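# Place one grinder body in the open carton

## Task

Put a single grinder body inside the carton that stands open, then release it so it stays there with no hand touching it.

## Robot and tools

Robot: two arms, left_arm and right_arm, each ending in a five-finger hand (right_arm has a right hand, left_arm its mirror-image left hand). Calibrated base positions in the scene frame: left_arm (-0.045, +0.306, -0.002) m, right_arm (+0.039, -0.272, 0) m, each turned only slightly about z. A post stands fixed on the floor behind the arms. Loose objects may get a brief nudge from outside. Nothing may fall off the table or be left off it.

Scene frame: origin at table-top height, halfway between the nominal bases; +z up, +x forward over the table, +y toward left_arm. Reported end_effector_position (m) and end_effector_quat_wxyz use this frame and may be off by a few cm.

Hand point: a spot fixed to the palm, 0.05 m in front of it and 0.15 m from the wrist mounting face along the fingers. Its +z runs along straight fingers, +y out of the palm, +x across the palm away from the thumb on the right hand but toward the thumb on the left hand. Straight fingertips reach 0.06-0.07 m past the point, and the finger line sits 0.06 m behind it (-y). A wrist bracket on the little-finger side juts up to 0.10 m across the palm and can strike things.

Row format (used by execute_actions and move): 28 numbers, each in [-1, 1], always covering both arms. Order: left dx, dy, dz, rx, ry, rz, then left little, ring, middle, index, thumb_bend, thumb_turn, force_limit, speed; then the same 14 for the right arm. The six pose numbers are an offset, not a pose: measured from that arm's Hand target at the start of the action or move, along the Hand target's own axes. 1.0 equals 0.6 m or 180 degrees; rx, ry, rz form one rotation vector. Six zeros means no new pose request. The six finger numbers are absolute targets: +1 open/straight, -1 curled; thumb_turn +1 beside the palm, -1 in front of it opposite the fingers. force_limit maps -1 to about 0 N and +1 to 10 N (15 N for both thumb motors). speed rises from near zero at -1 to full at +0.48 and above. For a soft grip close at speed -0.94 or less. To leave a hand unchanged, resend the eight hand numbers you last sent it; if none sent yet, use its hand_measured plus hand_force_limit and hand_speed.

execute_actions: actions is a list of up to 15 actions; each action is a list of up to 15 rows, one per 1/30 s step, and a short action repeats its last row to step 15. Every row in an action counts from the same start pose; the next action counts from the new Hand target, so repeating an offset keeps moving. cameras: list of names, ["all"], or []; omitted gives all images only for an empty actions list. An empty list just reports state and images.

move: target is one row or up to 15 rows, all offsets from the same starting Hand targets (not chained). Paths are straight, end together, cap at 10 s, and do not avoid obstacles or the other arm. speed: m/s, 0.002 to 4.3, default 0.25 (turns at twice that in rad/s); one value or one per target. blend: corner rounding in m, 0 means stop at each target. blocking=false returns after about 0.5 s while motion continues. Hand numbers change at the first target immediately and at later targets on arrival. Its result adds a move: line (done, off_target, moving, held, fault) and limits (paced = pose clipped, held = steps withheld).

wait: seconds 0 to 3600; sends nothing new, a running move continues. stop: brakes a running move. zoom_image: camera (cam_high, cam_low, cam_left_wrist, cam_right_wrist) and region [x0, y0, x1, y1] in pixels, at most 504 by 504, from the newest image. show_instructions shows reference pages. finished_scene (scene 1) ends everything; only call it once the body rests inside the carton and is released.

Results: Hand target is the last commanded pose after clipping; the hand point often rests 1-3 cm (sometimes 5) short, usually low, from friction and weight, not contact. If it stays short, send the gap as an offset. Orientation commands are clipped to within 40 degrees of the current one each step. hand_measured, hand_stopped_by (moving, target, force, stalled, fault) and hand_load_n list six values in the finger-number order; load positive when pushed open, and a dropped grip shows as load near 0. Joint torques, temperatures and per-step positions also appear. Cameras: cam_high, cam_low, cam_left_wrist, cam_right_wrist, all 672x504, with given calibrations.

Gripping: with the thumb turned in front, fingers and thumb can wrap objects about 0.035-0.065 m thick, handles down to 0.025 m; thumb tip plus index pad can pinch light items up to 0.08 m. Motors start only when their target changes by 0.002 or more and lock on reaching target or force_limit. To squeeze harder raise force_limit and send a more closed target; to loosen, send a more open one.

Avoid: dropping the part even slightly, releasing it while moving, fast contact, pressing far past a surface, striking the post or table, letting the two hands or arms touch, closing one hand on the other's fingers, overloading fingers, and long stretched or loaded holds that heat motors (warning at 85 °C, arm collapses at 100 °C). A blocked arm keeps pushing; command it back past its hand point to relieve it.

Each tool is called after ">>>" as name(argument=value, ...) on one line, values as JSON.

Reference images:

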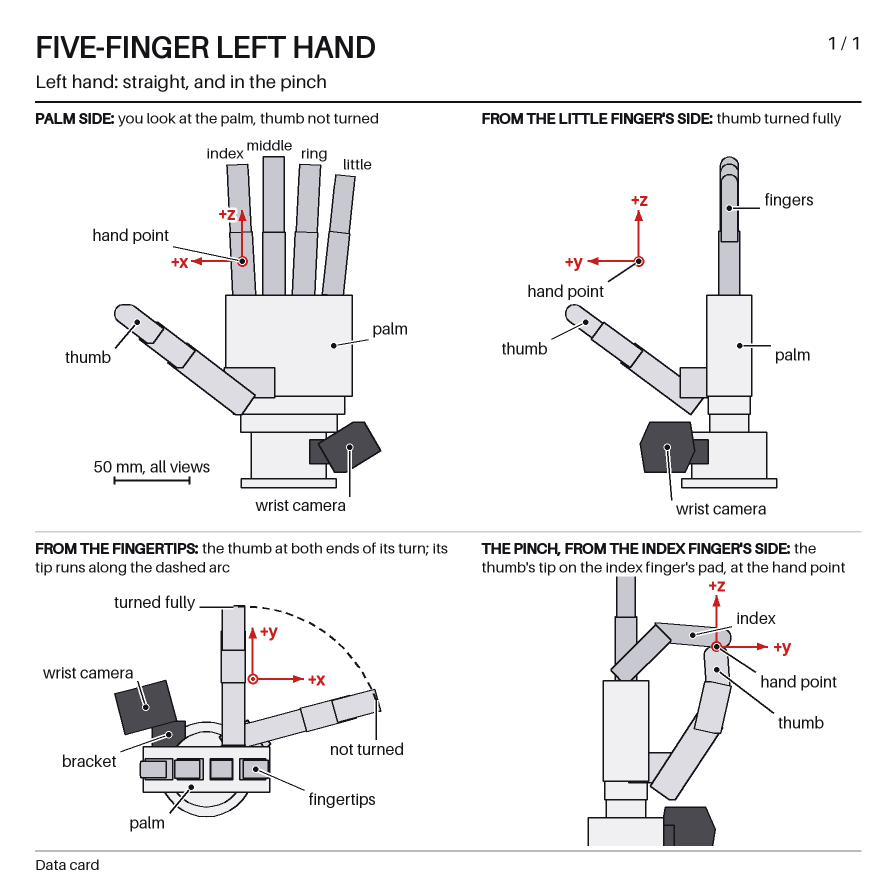

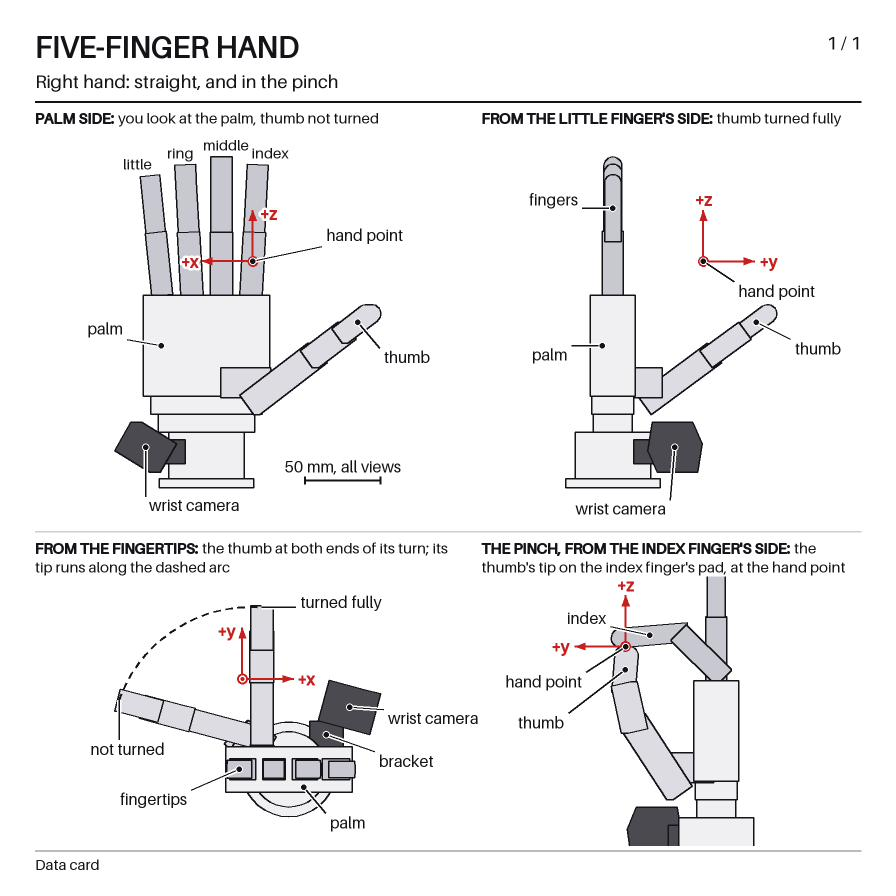

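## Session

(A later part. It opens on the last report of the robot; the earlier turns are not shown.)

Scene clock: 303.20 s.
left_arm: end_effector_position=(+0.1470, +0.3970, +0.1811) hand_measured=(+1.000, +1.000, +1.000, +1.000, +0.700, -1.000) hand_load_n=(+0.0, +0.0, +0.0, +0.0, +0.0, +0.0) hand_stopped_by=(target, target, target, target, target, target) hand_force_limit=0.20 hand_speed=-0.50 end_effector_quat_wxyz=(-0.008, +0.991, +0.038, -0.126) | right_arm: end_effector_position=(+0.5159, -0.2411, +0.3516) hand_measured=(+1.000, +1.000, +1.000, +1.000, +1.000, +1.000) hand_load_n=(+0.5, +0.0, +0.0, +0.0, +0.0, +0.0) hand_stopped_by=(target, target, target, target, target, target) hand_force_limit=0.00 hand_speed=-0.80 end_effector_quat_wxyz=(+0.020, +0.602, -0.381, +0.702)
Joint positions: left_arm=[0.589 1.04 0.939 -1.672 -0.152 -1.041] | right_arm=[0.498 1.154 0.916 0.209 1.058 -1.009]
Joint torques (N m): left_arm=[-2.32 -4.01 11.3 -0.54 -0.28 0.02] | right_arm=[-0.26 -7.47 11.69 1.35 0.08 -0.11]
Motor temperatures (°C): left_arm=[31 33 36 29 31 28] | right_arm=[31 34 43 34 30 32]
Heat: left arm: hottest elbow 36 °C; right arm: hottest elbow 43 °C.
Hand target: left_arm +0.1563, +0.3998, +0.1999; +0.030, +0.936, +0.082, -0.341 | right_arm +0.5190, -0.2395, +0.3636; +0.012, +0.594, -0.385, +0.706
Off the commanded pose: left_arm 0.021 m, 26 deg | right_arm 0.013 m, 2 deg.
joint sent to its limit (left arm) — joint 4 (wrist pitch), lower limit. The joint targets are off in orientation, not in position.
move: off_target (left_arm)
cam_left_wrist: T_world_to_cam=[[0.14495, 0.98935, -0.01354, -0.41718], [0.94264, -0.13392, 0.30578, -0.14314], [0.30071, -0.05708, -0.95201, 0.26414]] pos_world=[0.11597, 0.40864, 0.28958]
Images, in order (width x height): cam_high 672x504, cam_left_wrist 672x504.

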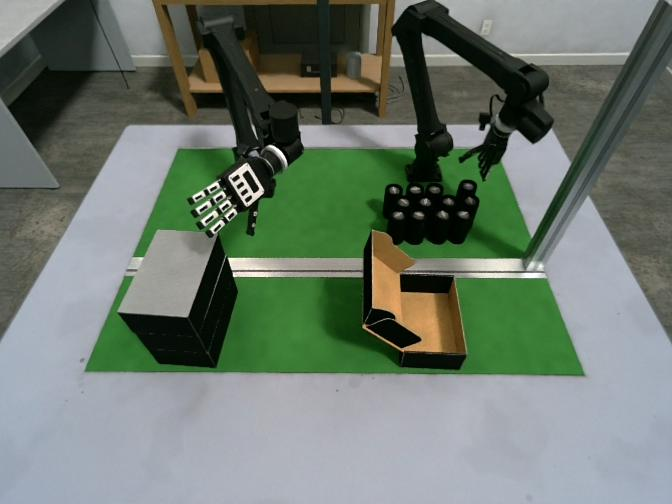

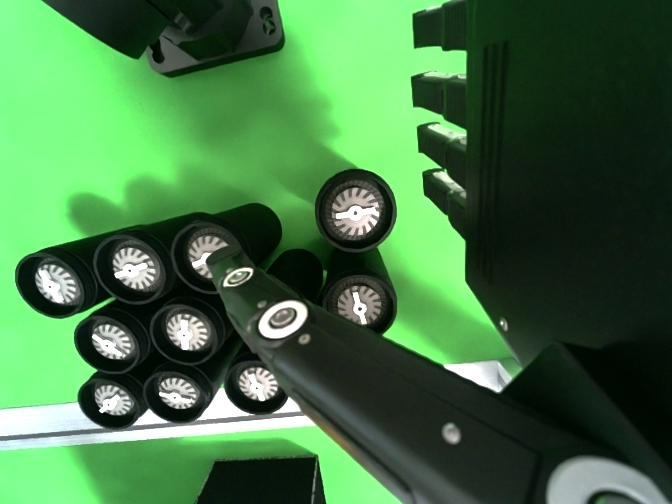

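>>> move(target=[0.0787,0.0018,0.0752,-0.0300,0.0832,-0.0470,1,1,1,1,0.7,-1,0.2,-0.5,0,0,0,0,0,0,1,1,1,1,1,1,0,-0.8], speed=0.12, cameras=["cam_left_wrist"])

Scene clock: 355.87 s.
left_arm: end_effector_position=(+0.1645, +0.4024, +0.1358) hand_measured=(+1.000, +1.000, +1.000, +1.000, +0.700, -1.000) hand_load_n=(+0.0, +0.0, +0.0, +0.0, +0.0, +0.0) hand_stopped_by=(target, target, target, target, target, target) hand_force_limit=0.20 hand_speed=-0.50 end_effector_quat_wxyz=(+0.034, +0.963, +0.168, -0.206) | right_arm: end_effector_position=(+0.5159, -0.2411, +0.3516) hand_measured=(+1.000, +1.000, +1.000, +1.000, +1.000, +1.000) hand_load_n=(+0.0, +0.0, +0.0, +0.0, +0.0, +0.0) hand_stopped_by=(target, target, target, target, target, target) hand_force_limit=0.00 hand_speed=-0.80 end_effector_quat_wxyz=(+0.020, +0.602, -0.381, +0.702)
Joint positions: left_arm=[0.589 1.223 0.921 -1.673 -0.116 -1.317] | right_arm=[0.498 1.154 0.916 0.209 1.058 -1.009]
Joint torques (N m): left_arm=[-1.61 -4.48 7.09 -0.79 0 0] | right_arm=[-0.15 -7.53 11.74 1.36 0.09 -0.12]
Motor temperatures (°C): left_arm=[30 33 41 29 31 28] | right_arm=[31 34 44 34 30 31]
Heat: left arm: hottest elbow 41 °C; right arm: hottest elbow 44 °C.
Hand target: left_arm +0.1635, +0.4000, +0.1350; +0.038, +0.961, +0.169, -0.213 | right_arm +0.5190, -0.2395, +0.3636; +0.012, +0.594, -0.385, +0.706
Off the commanded pose: left_arm 0.003 m, 1 deg | right_arm 0.013 m, 2 deg.
move: done
cam_left_wrist: T_world_to_cam=[[-0.13323, 0.98851, -0.07144, -0.37164], [0.97832, 0.1427, 0.15008, -0.24115], [0.15855, -0.04989, -0.98609, 0.24123]] pos_world=[0.14816, 0.41382, 0.24751]

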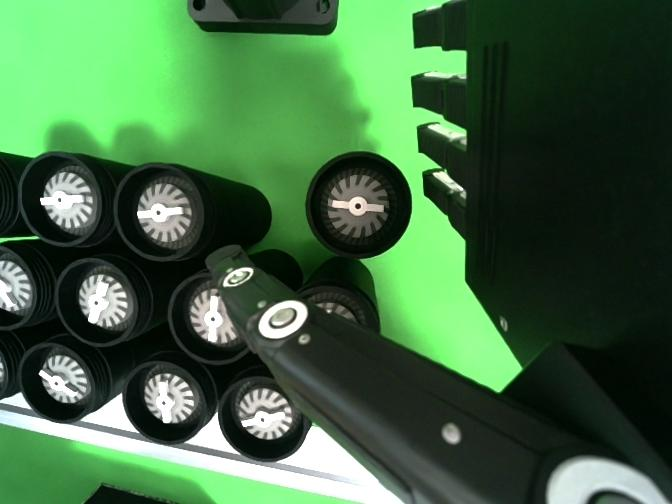

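>>> move(target=[0.0277,-0.0039,0.0790,0,0,0,1,1,1,1,0.7,-1,0.2,-0.5,0,0,0,0,0,0,1,1,1,1,1,1,0,-0.8], speed=0.08, cameras=["cam_left_wrist"])

Scene clock: 363.80 s.
left_arm: end_effector_position=(+0.1577, +0.3975, +0.0880) hand_measured=(+1.000, +1.000, +1.000, +1.000, +0.700, -1.000) hand_load_n=(+0.0, +0.0, +0.0, +0.0, +0.0, +0.0) hand_stopped_by=(target, target, target, target, target, target) hand_force_limit=0.20 hand_speed=-0.50 end_effector_quat_wxyz=(+0.038, +0.962, +0.167, -0.213) | right_arm: end_effector_position=(+0.5159, -0.2411, +0.3516) hand_measured=(+1.000, +1.000, +1.000, +1.000, +1.000, +1.000) hand_load_n=(+0.0, +0.0, +0.0, -0.5, +0.0, +0.0) hand_stopped_by=(target, target, target, target, target, target) hand_force_limit=0.00 hand_speed=-0.80 end_effector_quat_wxyz=(+0.020, +0.602, -0.381, +0.702)
Joint positions: left_arm=[0.589 1.267 0.818 -1.544 -0.116 -1.318] | right_arm=[0.498 1.154 0.916 0.209 1.058 -1.009]
Joint torques (N m): left_arm=[-0.67 -4.54 6.54 0.08 -0.23 0.1] | right_arm=[-0.15 -7.53 11.67 1.36 0.08 -0.12]
Heat: left arm: hottest elbow 40 °C; right arm: hottest elbow 44 °C.
Hand target: left_arm +0.1580, +0.4005, +0.0850; +0.038, +0.962, +0.169, -0.213 | right_arm +0.5190, -0.2395, +0.3636; +0.012, +0.594, -0.385, +0.706
Off the commanded pose: left_arm 0.004 m, 0 deg | right_arm 0.013 m, 2 deg.
move: done
cam_left_wrist: T_world_to_cam=[[-0.13466, 0.98769, -0.07955, -0.36983], [0.98032, 0.14449, 0.13453, -0.22615], [0.14437, -0.05986, -0.98771, 0.20126]] pos_world=[0.14284, 0.41, 0.1998]

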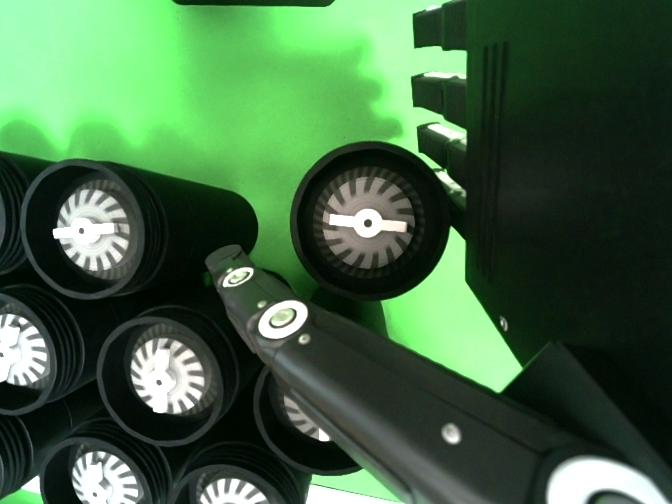

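>>> move(target=[[0.0002,-0.0075,0.0,0,0,0,1,1,1,1,0.7,-1,0.2,-0.5,0,0,0,0,0,0,1,1,1,1,1,1,0,-0.8],[0.0142,-0.0070,0.0301,0,0,0,1,1,1,1,0.7,-1,0.2,-0.5,0,0,0,0,0,0,1,1,1,1,1,1,0,-0.8]], speed=0.06, cameras=["cam_left_wrist"])

Scene clock: 369.93 s.
left_arm: end_effector_position=(+0.1573, +0.4005, +0.0680) hand_measured=(+1.000, +1.000, +1.000, +1.000, +0.700, -1.000) hand_load_n=(+0.0, +0.0, +0.0, +0.0, +0.0, +0.0) hand_stopped_by=(target, target, target, target, target, target) hand_force_limit=0.20 hand_speed=-0.50 end_effector_quat_wxyz=(+0.036, +0.962, +0.166, -0.214) | right_arm: end_effector_position=(+0.5159, -0.2411, +0.3516) hand_measured=(+1.000, +1.000, +1.000, +1.000, +1.000, +1.000) hand_load_n=(+0.0, +0.0, +0.0, +0.0, +0.0, +0.0) hand_stopped_by=(target, target, target, target, target, target) hand_force_limit=0.00 hand_speed=-0.80 end_effector_quat_wxyz=(+0.020, +0.602, -0.381, +0.702)
Joint positions: left_arm=[0.597 1.299 0.788 -1.48 -0.121 -1.309] | right_arm=[0.498 1.154 0.916 0.209 1.058 -1.009]
Joint torques (N m): left_arm=[-0.21 -4.72 6.31 0.08 -0.23 0.14] | right_arm=[-0.21 -7.41 11.7 1.37 0.07 -0.12]
Heat: left arm: hottest elbow 39 °C; right arm: hottest elbow 44 °C.
Hand target: left_arm +0.1567, +0.4045, +0.0651; +0.038, +0.961, +0.169, -0.213 | right_arm +0.5190, -0.2395, +0.3636; +0.012, +0.594, -0.385, +0.706
Off the commanded pose: left_arm 0.005 m, 0 deg | right_arm 0.013 m, 2 deg.
move: done
cam_left_wrist: T_world_to_cam=[[-0.13207, 0.98818, -0.07784, -0.3752], [0.98077, 0.14166, 0.13426, -0.22243], [0.1437, -0.05861, -0.98788, 0.18134]] pos_world=[0.14254, 0.41291, 0.1798]

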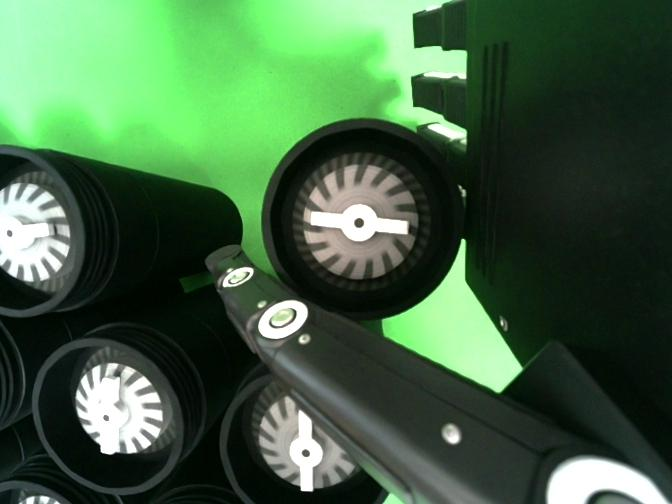

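>>> move(target=[0,0.0150,0,0,0,0,1,1,1,1,0.7,-1,0.2,-0.5,0,0,0,0,0,0,1,1,1,1,1,1,0,-0.8], speed=0.06, cameras=["cam_left_wrist"])

Scene clock: 374.53 s.
left_arm: end_effector_position=(+0.1570, +0.3984, +0.0667) hand_measured=(+1.000, +1.000, +1.000, +1.000, +0.700, -1.000) hand_load_n=(+0.0, +0.0, +0.0, +0.0, +0.0, +0.0) hand_stopped_by=(target, target, target, target, target, target) hand_force_limit=0.20 hand_speed=-0.50 end_effector_quat_wxyz=(+0.039, +0.961, +0.172, -0.215) | right_arm: end_effector_position=(+0.5159, -0.2411, +0.3516) hand_measured=(+1.000, +1.000, +1.000, +1.000, +1.000, +1.000) hand_load_n=(+0.0, +0.0, +0.0, +0.0, +0.0, +0.0) hand_stopped_by=(target, target, target, target, target, target) hand_force_limit=0.00 hand_speed=-0.80 end_effector_quat_wxyz=(+0.020, +0.602, -0.381, +0.702)
Joint positions: left_arm=[0.595 1.299 0.782 -1.48 -0.114 -1.32] | right_arm=[0.498 1.154 0.916 0.209 1.058 -1.009]
Joint torques (N m): left_arm=[-2.2 -5.19 6.23 -0.09 0 -0.01] | right_arm=[-0.15 -7.47 11.71 1.35 0.08 -0.11]
Heat: left arm: hottest elbow 39 °C; right arm: hottest elbow 44 °C.
Hand target: left_arm +0.1597, +0.3960, +0.0650; +0.037, +0.961, +0.169, -0.213 | right_arm +0.5190, -0.2395, +0.3636; +0.012, +0.594, -0.385, +0.706
Off the commanded pose: left_arm 0.004 m, 0 deg | right_arm 0.013 m, 2 deg.
move: done
cam_left_wrist: T_world_to_cam=[[-0.14426, 0.9862, -0.08122, -0.3703], [0.9792, 0.1541, 0.13198, -0.22626], [0.14268, -0.06049, -0.98792, 0.18089]] pos_world=[0.14232, 0.411, 0.17849]

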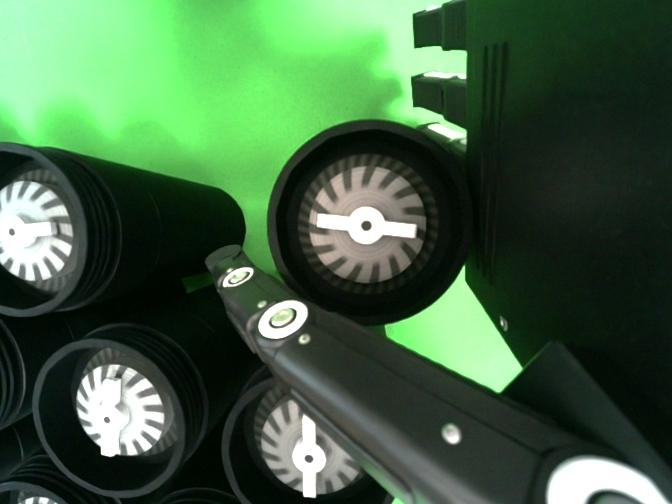

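>>> move(target=[0,0,0,0,0,0,1,1,1,1,-0.4,-1,0.3,-0.8,0,0,0,0,0,0,1,1,1,1,1,1,0,-0.8], cameras=["cam_left_wrist"])

>>> zoom_image(camera="cam_left_wrist", region=[190, 90, 500, 380])

Scene clock: 378.90 s.
left_arm: end_effector_position=(+0.1577, +0.3975, +0.0669) hand_measured=(+1.000, +1.000, +1.000, +1.000, +0.500, -1.000) hand_load_n=(+0.0, +0.0, +0.0, +0.0, +9.5, +3.0) hand_stopped_by=(target, target, target, target, force, target) hand_force_limit=0.30 hand_speed=-0.80 end_effector_quat_wxyz=(+0.042, +0.961, +0.172, -0.214) | right_arm: end_effector_position=(+0.5159, -0.2411, +0.3516) hand_measured=(+1.000, +1.000, +1.000, +1.000, +1.000, +1.000) hand_load_n=(+0.0, +0.0, +0.0, +0.0, +0.0, +0.0) hand_stopped_by=(target, target, target, target, target, target) hand_force_limit=0.00 hand_speed=-0.80 end_effector_quat_wxyz=(+0.020, +0.602, -0.381, +0.702)
Joint positions: left_arm=[0.595 1.299 0.782 -1.48 -0.109 -1.321] | right_arm=[0.498 1.154 0.916 0.209 1.058 -1.009]
Joint torques (N m): left_arm=[-2.2 -5.19 6.24 -0.08 -0.23 -0.01] | right_arm=[-0.15 -7.41 11.71 1.36 0.07 -0.11]
Heat: left arm: hottest elbow 39 °C; right arm: hottest elbow 44 °C.
Hand target: left_arm +0.1597, +0.3961, +0.0650; +0.037, +0.961, +0.169, -0.213 | right_arm +0.5190, -0.2395, +0.3636; +0.012, +0.594, -0.385, +0.706
Off the commanded pose: left_arm 0.003 m, 1 deg | right_arm 0.013 m, 2 deg.
move: done
cam_left_wrist: T_world_to_cam=[[-0.14654, 0.98553, -0.08523, -0.36852], [0.97844, 0.15708, 0.1341, -0.22809], [0.14554, -0.06374, -0.9873, 0.18172]] pos_world=[0.14272, 0.4106, 0.17859]

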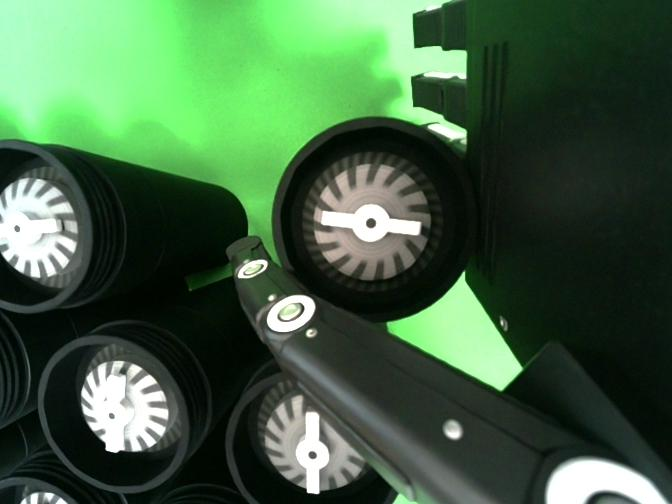

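Scaled by 1.626 from the camera's image (finer frame: 960x720).

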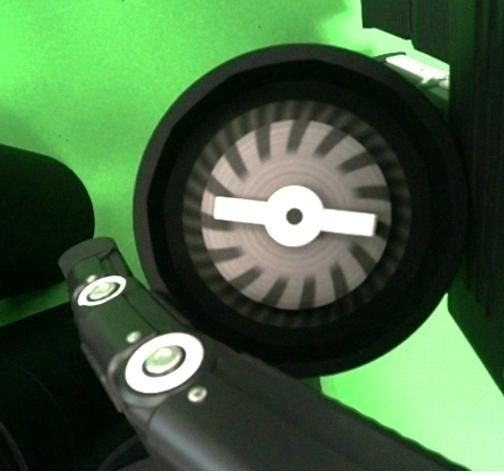

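>>> move(target=[-0.0211,0,-0.0453,0,0,0,1,1,1,1,-0.4,-1,0.3,-0.8,0,0,0,0,0,0,1,1,1,1,1,1,0,-0.8], speed=0.05, cameras=["cam_left_wrist"])

Scene clock: 382.57 s.
left_arm: end_effector_position=(+0.1479, +0.3911, +0.0821) hand_measured=(+1.000, +1.000, +1.000, +1.000, +0.496, -1.000) hand_load_n=(+0.0, +0.0, +0.0, +0.0, +0.0, +0.0) hand_stopped_by=(target, target, target, target, force, target) hand_force_limit=0.30 hand_speed=-0.80 end_effector_quat_wxyz=(+0.046, +0.958, +0.172, -0.227) | right_arm: end_effector_position=(+0.5159, -0.2411, +0.3516) hand_measured=(+1.000, +1.000, +1.000, +1.000, +1.000, +1.000) hand_load_n=(+0.0, +0.0, +0.0, +0.0, +0.0, +0.0) hand_stopped_by=(target, target, target, target, target, target) hand_force_limit=0.00 hand_speed=-0.80 end_effector_quat_wxyz=(+0.020, +0.602, -0.381, +0.702)
Joint positions: left_arm=[0.595 1.268 0.792 -1.549 -0.111 -1.323] | right_arm=[0.498 1.154 0.916 0.209 1.058 -1.009]
Joint torques (N m): left_arm=[-2.26 -5.95 9.4 -1.22 -0.1 0.01] | right_arm=[-0.26 -7.53 11.69 1.37 0.08 -0.12]
Heat: left arm: hottest elbow 39 °C; right arm: hottest elbow 44 °C.
Hand target: left_arm +0.1598, +0.3961, +0.0951; +0.037, +0.961, +0.169, -0.213 | right_arm +0.5190, -0.2395, +0.3636; +0.012, +0.594, -0.385, +0.706
Off the commanded pose: left_arm 0.018 m, 2 deg | right_arm 0.013 m, 2 deg.
move: off_target (left_arm)
cam_left_wrist: T_world_to_cam=[[-0.14936, 0.98415, -0.09559, -0.36042], [0.98139, 0.15935, 0.10714, -0.21868], [0.12068, -0.07781, -0.98964, 0.20713]] pos_world=[0.13578, 0.40568, 0.19396]

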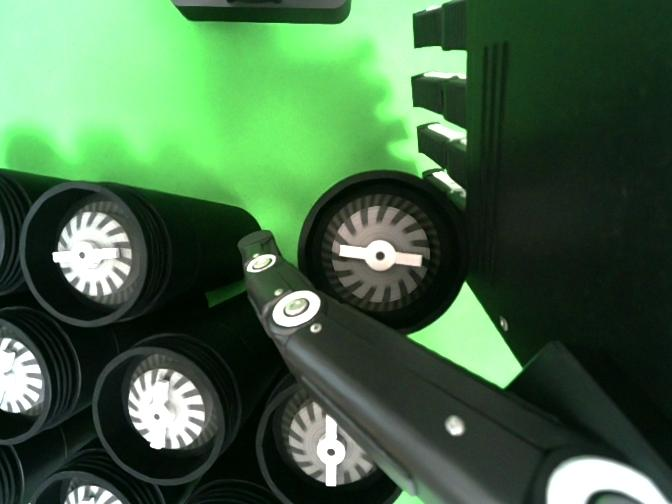

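>>> move(target=[[-0.0603,-0.0094,-0.1375,0,0,0,1,1,1,1,0.9,-1,0.3,-0.5,0,0,0,0,0,0,1,1,1,1,1,1,0,-0.8],[-0.1123,-0.1857,-0.2327,0,0,0,1,1,1,1,0.9,-1,0.3,-0.5,-0.1285,-0.0967,-0.6408,-0.4552,-0.2469,0.2560,1,1,1,1,-0.9,-1,0,0]], speed=[0.08, 0.3], cameras=["cam_high","cam_left_wrist","cam_right_wrist"])

Scene clock: 459.97 s.
left_arm: end_effector_position=(+0.1176, +0.4895, +0.2336) hand_measured=(+1.000, +1.000, +1.000, +1.000, +0.900, -1.000) hand_load_n=(+0.0, +0.0, +0.0, +0.0, +0.0, +0.0) hand_stopped_by=(target, target, target, target, target, target) hand_force_limit=0.30 hand_speed=-0.50 end_effector_quat_wxyz=(-0.038, +0.986, +0.141, -0.083) | right_arm: end_effector_position=(+0.2585, +0.0504, +0.3294) hand_measured=(+1.000, +1.000, +1.000, +1.000, -0.900, -1.000) hand_load_n=(+0.0, +0.0, +0.0, +0.0, +0.0, +0.0) hand_stopped_by=(target, target, target, target, target, target) hand_force_limit=0.00 hand_speed=0.00 end_effector_quat_wxyz=(+0.053, -0.459, +0.887, +0.025)
Joint positions: left_arm=[0.943 1.048 1.097 -1.675 -0.174 -0.882] | right_arm=[0.835 1.229 1.447 -1.673 -0.014 1.419]
Joint torques (N m): left_arm=[-0.21 -3.02 11.79 -0.14 -0.31 0.12] | right_arm=[0.85 -8.12 8.14 -0.51 -0.04 -0.02]
Heat: left arm: hottest elbow 41 °C; right arm: hottest elbow 44 °C.
Hand target: left_arm +0.1198, +0.5000, +0.2501; +0.038, +0.962, +0.169, -0.213 | right_arm +0.2503, +0.0499, +0.3296; +0.001, -0.462, +0.887, +0.000
Off the commanded pose: left_arm 0.020 m, 18 deg | right_arm 0.008 m, 7 deg.
joint sent to its limit (left arm) — joint 4 (wrist pitch), lower limit. The joint targets are off in orientation, not in position.
joint sent to its limit (right arm) — joint 4 (wrist pitch), lower limit. The joint targets are off in orientation, not in position.
move: off_target (left_arm, right_arm); target 2's new numbers were sent with right_arm's hand 0.008 m and 7 deg from that target
cam_left_wrist: T_world_to_cam=[[-0.05259, 0.99558, 0.07787, -0.50484], [0.92496, 0.01917, 0.37958, -0.20922], [0.37641, 0.09199, -0.92188, 0.23935]] pos_world=[0.07688, 0.4846, 0.33938]
cam_right_wrist: T_world_to_cam=[[-0.93617, 0.35115, 0.01649, 0.21543], [0.29026, 0.74568, 0.59976, -0.31196], [0.19831, 0.56627, -0.80001, 0.30179]] pos_world=[0.23239, -0.01392, 0.42498]

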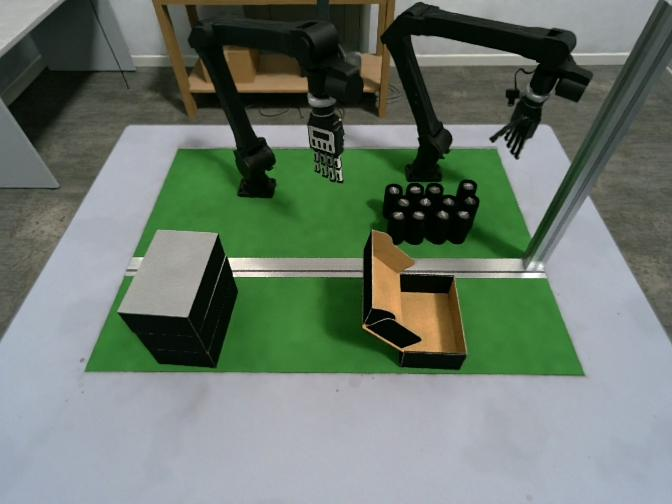

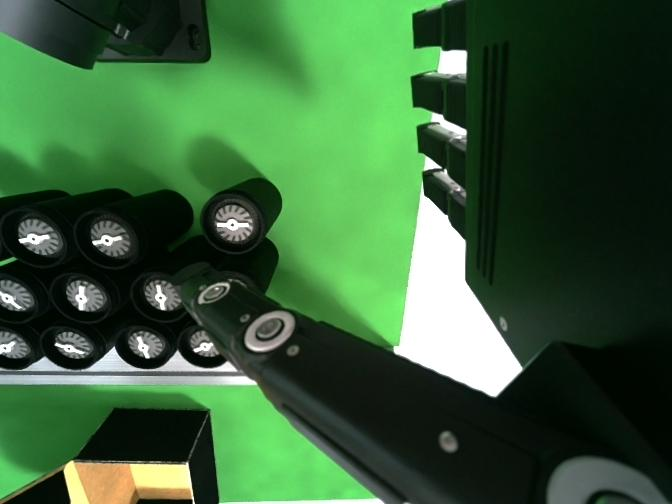

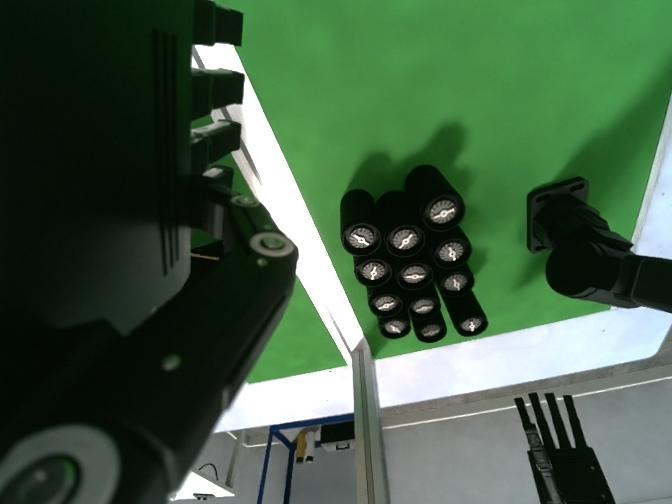

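>>> move(target=[0,0,0,0,0,0,1,1,1,1,0.9,-1,0.3,-0.5,-0.124,0.451,0.183,0,0,0,1,1,1,1,-0.9,-1,0,0], speed=0.15, cameras=["all"])

Scene clock: 478.00 s.
left_arm: end_effector_position=(+0.1176, +0.4895, +0.2336) hand_measured=(+1.000, +1.000, +1.000, +1.000, +0.900, -1.000) hand_load_n=(+0.0, +0.0, +0.0, +0.0, +0.0, +0.0) hand_stopped_by=(target, target, target, target, target, target) hand_force_limit=0.30 hand_speed=-0.50 end_effector_quat_wxyz=(-0.038, +0.986, +0.141, -0.083) | right_arm: end_effector_position=(+0.0737, +0.2484, +0.2056) hand_measured=(+1.000, +1.000, +1.000, +1.000, -0.900, -1.000) hand_load_n=(+0.0, +0.0, +0.0, +0.0, +0.0, +0.0) hand_stopped_by=(target, target, target, target, target, target) hand_force_limit=0.00 hand_speed=0.00 end_effector_quat_wxyz=(-0.012, -0.461, +0.887, -0.016)
Joint positions: left_arm=[0.943 1.048 1.097 -1.675 -0.174 -0.882] | right_arm=[1.462 1.585 1.5 -1.527 -0.001 2.042]
Joint torques (N m): left_arm=[-0.21 -2.96 11.79 -0.14 -0.32 0.12] | right_arm=[0.62 -12.22 12.79 -0.06 0.09 -0.03]
Heat: left arm: hottest elbow 41 °C; right arm: hottest elbow 41 °C.
Hand target: left_arm +0.1198, +0.5000, +0.2501; +0.038, +0.962, +0.169, -0.213 | right_arm +0.0714, +0.2662, +0.2197; +0.001, -0.462, +0.887, +0.000
Off the commanded pose: left_arm 0.020 m, 18 deg | right_arm 0.023 m, 2 deg.
joint sent to its limit (left arm) — joint 4 (wrist pitch), lower limit. The joint targets are off in orientation, not in position.
move: off_target (right_arm)
cam_left_wrist: T_world_to_cam=[[-0.05259, 0.99558, 0.07787, -0.50484], [0.92496, 0.01917, 0.37958, -0.20922], [0.37641, 0.09199, -0.92188, 0.23935]] pos_world=[0.07688, 0.4846, 0.33938]
cam_right_wrist: T_world_to_cam=[[-0.93462, 0.35322, 0.04151, -0.03079], [0.32999, 0.81773, 0.47162, -0.32607], [0.13264, 0.45448, -0.88083, 0.17648]] pos_world=[0.05542, 0.1973, 0.3105]

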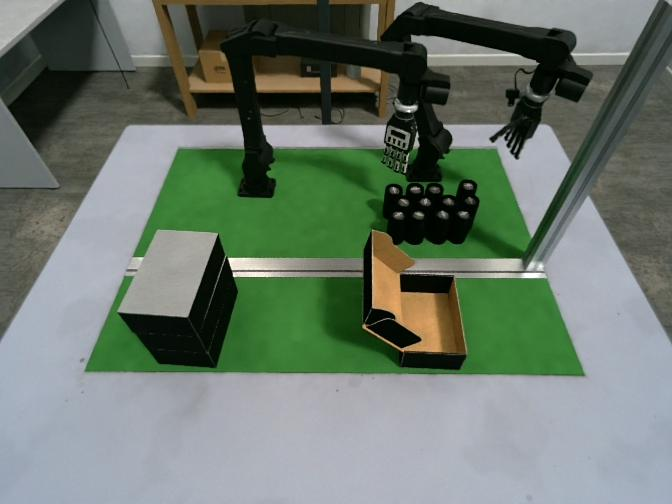

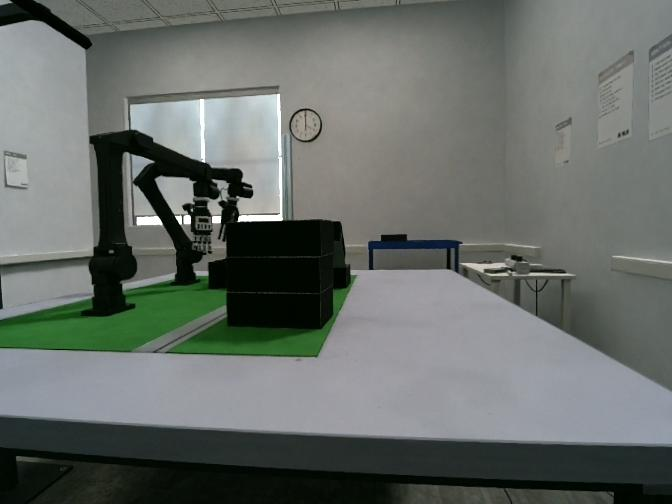

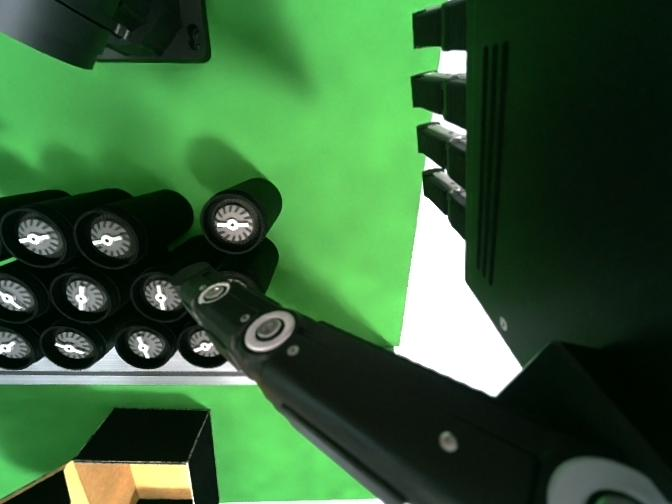

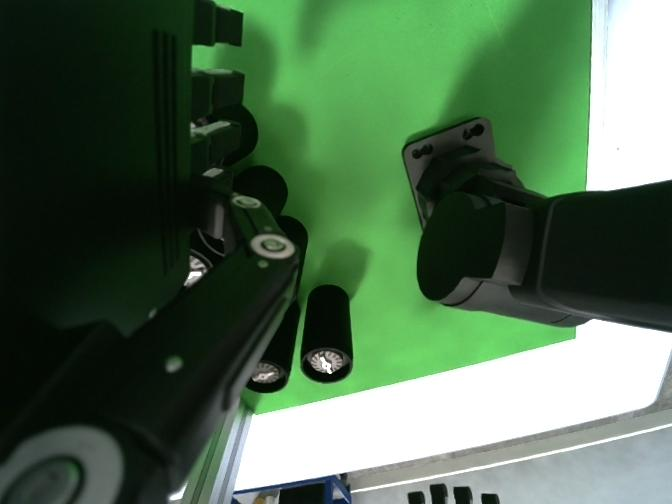

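>>> move(target=[0,0,0,0,0,0,1,1,1,1,0.9,-1,0.3,-0.5,-0.0186,-0.0033,0.1167,0,0,0,1,1,1,1,-0.9,-1,0,0], speed=0.1, cameras=["cam_right_wrist", "cam_high"])

Scene clock: 503.47 s.
left_arm: end_effector_position=(+0.1176, +0.4895, +0.2336) hand_measured=(+1.000, +1.000, +1.000, +1.000, +0.900, -1.000) hand_load_n=(+0.0, +0.0, +0.0, +0.0, +0.0, +0.0) hand_stopped_by=(target, target, target, target, target, target) hand_force_limit=0.30 hand_speed=-0.50 end_effector_quat_wxyz=(-0.038, +0.986, +0.141, -0.083) | right_arm: end_effector_position=(+0.0770, +0.2732, +0.1736) hand_measured=(+1.000, +1.000, +1.000, +1.000, -0.900, -1.000) hand_load_n=(+0.0, +0.0, +0.0, +0.0, +0.0, +0.0) hand_stopped_by=(target, target, target, target, target, target) hand_force_limit=0.00 hand_speed=0.00 end_effector_quat_wxyz=(+0.007, -0.461, +0.888, +0.011)
Joint positions: left_arm=[0.943 1.048 1.097 -1.675 -0.174 -0.882] | right_arm=[1.462 1.615 1.444 -1.373 -0.002 2.043]
Joint torques (N m): left_arm=[-0.26 -3.08 11.81 -0.14 -0.31 0.12] | right_arm=[-0.85 -11.22 6.74 1.05 0.14 -0.17]
Heat: left arm: hottest elbow 41 °C; right arm: hottest elbow 44 °C.
Hand target: left_arm +0.1198, +0.5000, +0.2501; +0.038, +0.962, +0.169, -0.213 | right_arm +0.0795, +0.2742, +0.1497; +0.001, -0.462, +0.887, +0.000
Off the commanded pose: left_arm 0.020 m, 18 deg | right_arm 0.024 m, 1 deg.
joint sent to its limit (left arm) — joint 4 (wrist pitch), lower limit. The joint targets are off in orientation, not in position.
move: off_target (right_arm)
cam_right_wrist: T_world_to_cam=[[-0.93485, 0.35038, 0.05735, -0.03719], [0.32642, 0.78467, 0.52701, -0.33271], [0.13965, 0.51139, -0.84792, 0.1148]] pos_world=[0.0578, 0.21539, 0.27482]
Images, in order (width x height): cam_high 672x504, cam_right_wrist 672x504.

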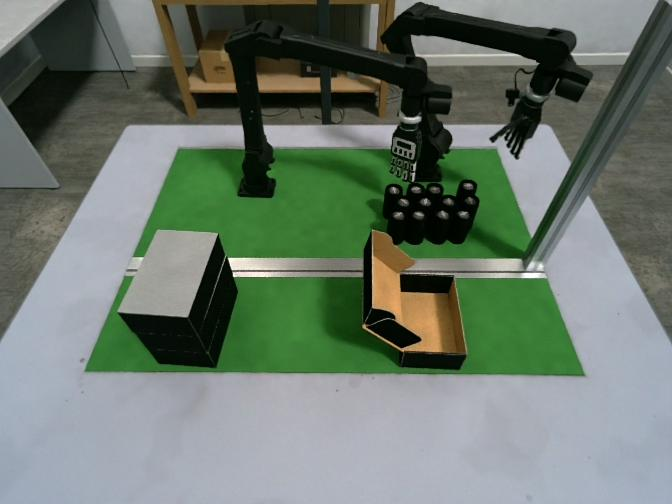

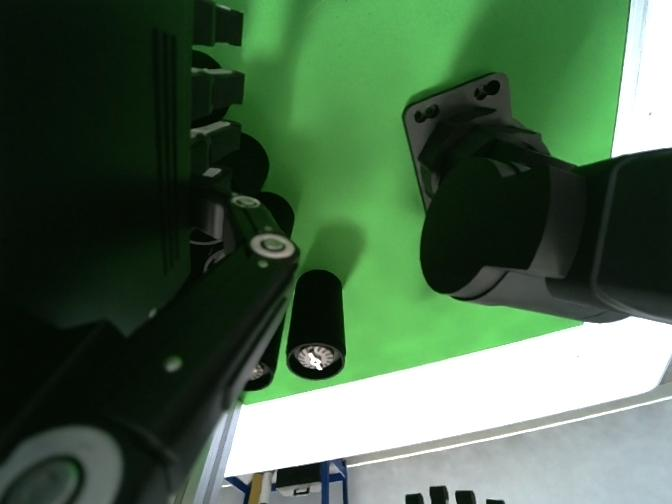

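>>> move(target=[0,0,0,0,0,0,1,1,1,1,0.9,-1,0.3,-0.5,0.0153,-0.0188,0.0667,0,0,0,1,1,1,1,-0.9,-1,0,0], speed=0.08, cameras=["cam_right_wrist"])

Scene clock: 506.83 s.
left_arm: end_effector_position=(+0.1176, +0.4895, +0.2336) hand_measured=(+1.000, +1.000, +1.000, +1.000, +0.900, -1.000) hand_load_n=(+0.0, +0.0, +0.0, +0.5, +0.0, -0.5) hand_stopped_by=(target, target, target, target, target, target) hand_force_limit=0.30 hand_speed=-0.50 end_effector_quat_wxyz=(-0.038, +0.986, +0.141, -0.083) | right_arm: end_effector_position=(+0.0753, +0.2665, +0.1715) hand_measured=(+1.000, +1.000, +1.000, +1.000, -0.900, -1.000) hand_load_n=(+0.0, +0.0, +0.0, +0.0, +0.0, +0.0) hand_stopped_by=(target, target, target, target, target, target) hand_force_limit=0.00 hand_speed=0.00 end_effector_quat_wxyz=(+0.028, -0.465, +0.884, +0.041)
Joint positions: left_arm=[0.943 1.048 1.097 -1.675 -0.174 -0.882] | right_arm=[1.462 1.553 1.35 -1.268 -0.003 2.032]
Joint torques (N m): left_arm=[-0.15 -2.96 11.82 -0.13 -0.31 0.13] | right_arm=[-1.32 -6.42 4.36 1.13 0.12 -0.18]
Heat: left arm: hottest elbow 41 °C; right arm: hottest elbow 43 °C.
Hand target: left_arm +0.1198, +0.5000, +0.2501; +0.038, +0.962, +0.169, -0.213 | right_arm +0.0835, +0.2601, +0.1097; +0.001, -0.462, +0.887, +0.000
Off the commanded pose: left_arm 0.020 m, 18 deg | right_arm 0.063 m, 6 deg.
joint sent to its limit (left arm) — joint 4 (wrist pitch), lower limit. The joint targets are off in orientation, not in position.
move: off_target (right_arm)
cam_right_wrist: T_world_to_cam=[[-0.93934, 0.33531, 0.07214, -0.0344], [0.31201, 0.74807, 0.5857, -0.32494], [0.14242, 0.57268, -0.80731, 0.09316]] pos_world=[0.0558, 0.20126, 0.26801]

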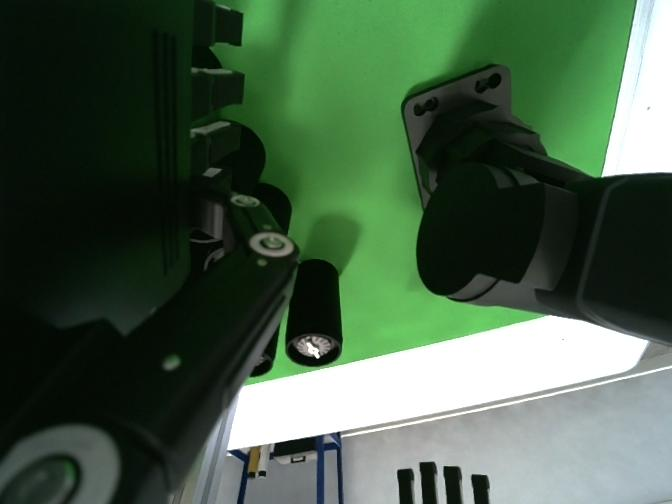

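>>> zoom_image(camera="cam_right_wrist", region=[140, 0, 360, 290])

>>> zoom_image(camera="cam_high", region=[340, 90, 520, 260])

Scaled by 1.738 from the camera's image (finer frame: 960x720).

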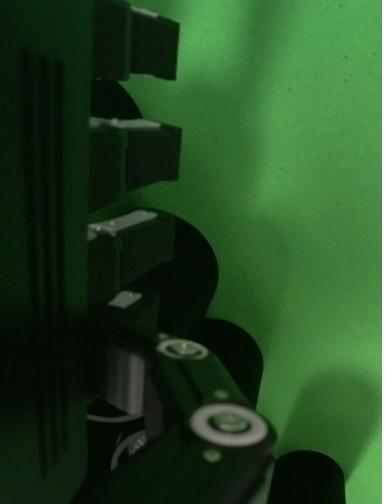

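This scene's latest camera images include none from cam_high. They are from: cam_right_wrist. cam_high's image comes with the result of a call that names it in "cameras".

>>> move(target=[0,0,0,0,0,0,1,1,1,1,0.9,-1,0.3,-0.5,0.0178,0.0312,-0.0667,0,0,0,1,1,1,1,-0.9,-1,0,0], speed=0.08, cameras=["cam_right_wrist"])

Scene clock: 529.53 s.
left_arm: end_effector_position=(+0.1176, +0.4895, +0.2336) hand_measured=(+1.000, +1.000, +1.000, +1.000, +0.900, -1.000) hand_load_n=(+0.0, +0.0, +0.0, +0.0, +0.0, +0.0) hand_stopped_by=(target, target, target, target, target, target) hand_force_limit=0.30 hand_speed=-0.50 end_effector_quat_wxyz=(-0.038, +0.986, +0.141, -0.083) | right_arm: end_effector_position=(+0.0697, +0.2615, +0.1723) hand_measured=(+1.000, +1.000, +1.000, +1.000, -0.900, -1.000) hand_load_n=(+0.0, +0.0, +0.0, -0.5, +0.0, +0.0) hand_stopped_by=(target, target, target, target, target, target) hand_force_limit=0.00 hand_speed=0.00 end_effector_quat_wxyz=(+0.020, -0.459, +0.888, +0.025)
Joint positions: left_arm=[0.943 1.048 1.097 -1.675 -0.174 -0.882] | right_arm=[1.477 1.56 1.367 -1.316 0.004 2.06]
Joint torques (N m): left_arm=[-0.21 -3.02 11.79 -0.14 -0.31 0.12] | right_arm=[0.91 -8.76 9.55 -1.13 -0.05 0.01]
Heat: left arm: hottest elbow 42 °C; right arm: hottest elbow 40 °C.
Hand target: left_arm +0.1198, +0.5000, +0.2501; +0.038, +0.962, +0.169, -0.213 | right_arm +0.0619, +0.2621, +0.1496; +0.001, -0.462, +0.887, +0.000
Off the commanded pose: left_arm 0.020 m, 18 deg | right_arm 0.024 m, 4 deg.
joint sent to its limit (left arm) — joint 4 (wrist pitch), lower limit. The joint targets are off in orientation, not in position.
move: off_target (right_arm)
cam_right_wrist: T_world_to_cam=[[-0.93458, 0.35068, 0.05991, -0.04037], [0.32265, 0.76457, 0.55797, -0.32021], [0.14987, 0.5408, -0.82769, 0.10882]] pos_world=[0.04928, 0.20013, 0.27116]

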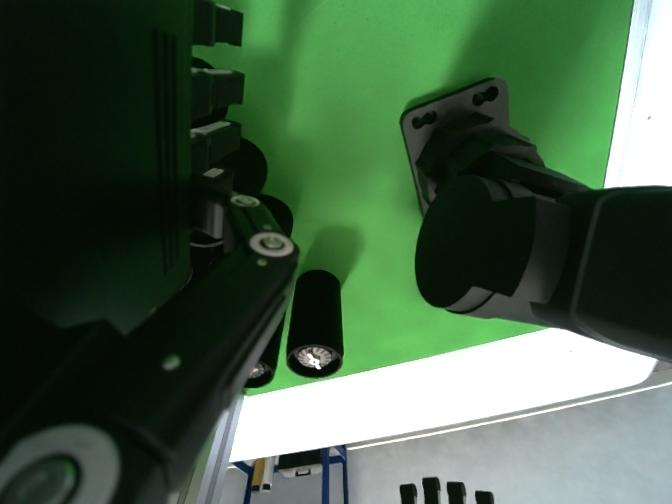

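>>> move(target=[0,0,0,0,0,0,1,1,1,1,0.9,-1,0.3,-0.5,0,0,-0.09,0,0,0,1,1,1,1,-0.9,-1,0,0], speed=0.1, cameras=["cam_right_wrist", "cam_high"])

Scene clock: 533.23 s.
left_arm: end_effector_position=(+0.1176, +0.4895, +0.2336) hand_measured=(+1.000, +1.000, +1.000, +1.000, +0.900, -1.000) hand_load_n=(+0.0, +0.0, +0.0, +0.0, +0.0, +0.0) hand_stopped_by=(target, target, target, target, target, target) hand_force_limit=0.30 hand_speed=-0.50 end_effector_quat_wxyz=(-0.038, +0.986, +0.141, -0.083) | right_arm: end_effector_position=(+0.0679, +0.2492, +0.1886) hand_measured=(+1.000, +1.000, +1.000, +1.000, -0.900, -1.000) hand_load_n=(+0.0, -0.5, +0.0, +0.0, +0.0, +0.0) hand_stopped_by=(target, target, target, target, target, target) hand_force_limit=0.00 hand_speed=0.00 end_effector_quat_wxyz=(-0.006, -0.459, +0.889, -0.011)
Joint positions: left_arm=[0.943 1.048 1.097 -1.675 -0.174 -0.882] | right_arm=[1.477 1.579 1.447 -1.464 0.002 2.062]
Joint torques (N m): left_arm=[-0.21 -3.02 11.79 -0.16 -0.31 0.13] | right_arm=[0.97 -12.45 12.72 -0.91 -0.02 -0.01]
Heat: left arm: hottest elbow 42 °C; right arm: hottest elbow 40 °C.
Hand target: left_arm +0.1198, +0.5000, +0.2501; +0.038, +0.962, +0.169, -0.213 | right_arm +0.0618, +0.2622, +0.2037; +0.001, -0.462, +0.887, +0.000
Off the commanded pose: left_arm 0.020 m, 18 deg | right_arm 0.021 m, 2 deg.
joint sent to its limit (left arm) — joint 4 (wrist pitch), lower limit. The joint targets are off in orientation, not in position.
move: off_target (right_arm)
cam_right_wrist: T_world_to_cam=[[-0.93326, 0.35681, 0.04136, -0.03683], [0.33091, 0.80926, 0.48539, -0.31734], [0.13972, 0.46668, -0.87332, 0.15702]] pos_world=[0.0487, 0.19668, 0.29268]
Images, in order (width x height): cam_high 672x504, cam_right_wrist 672x504.

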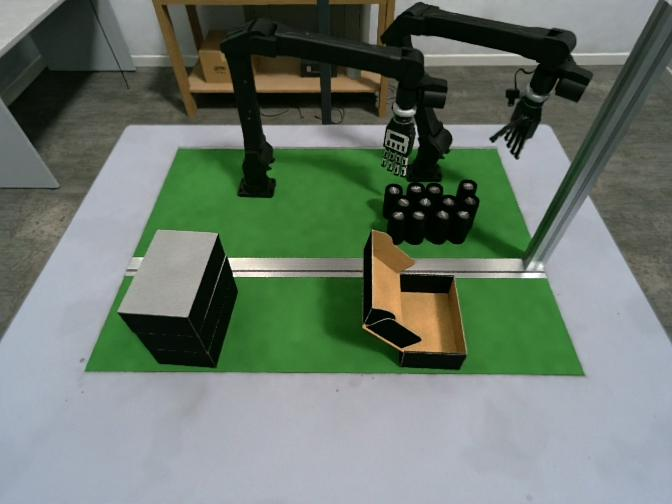

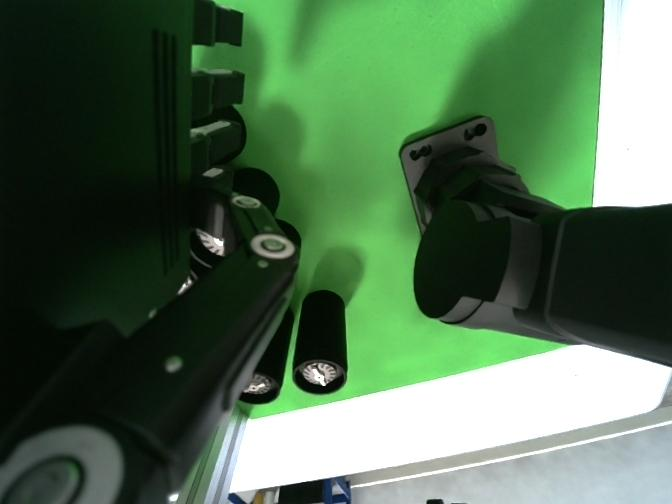

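>>> zoom_image(camera="cam_high", region=[340, 90, 520, 260])

>>> zoom_image(camera="cam_right_wrist", region=[140, 0, 360, 290])

Scaled by 2.800 from the camera's image (finer frame: 960x720).

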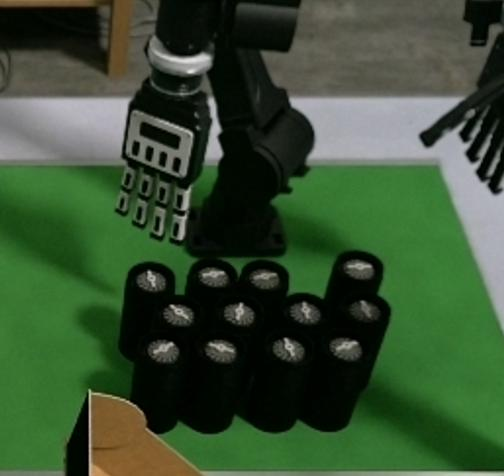

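Scaled by 1.738 from the camera's image (finer frame: 960x720).

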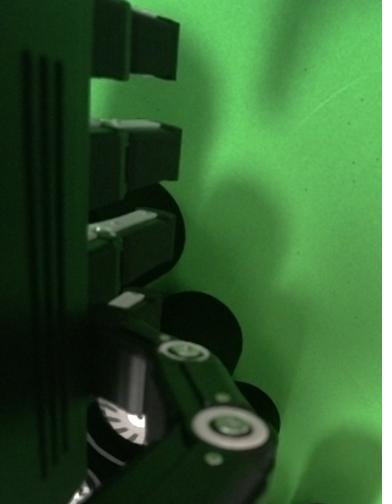

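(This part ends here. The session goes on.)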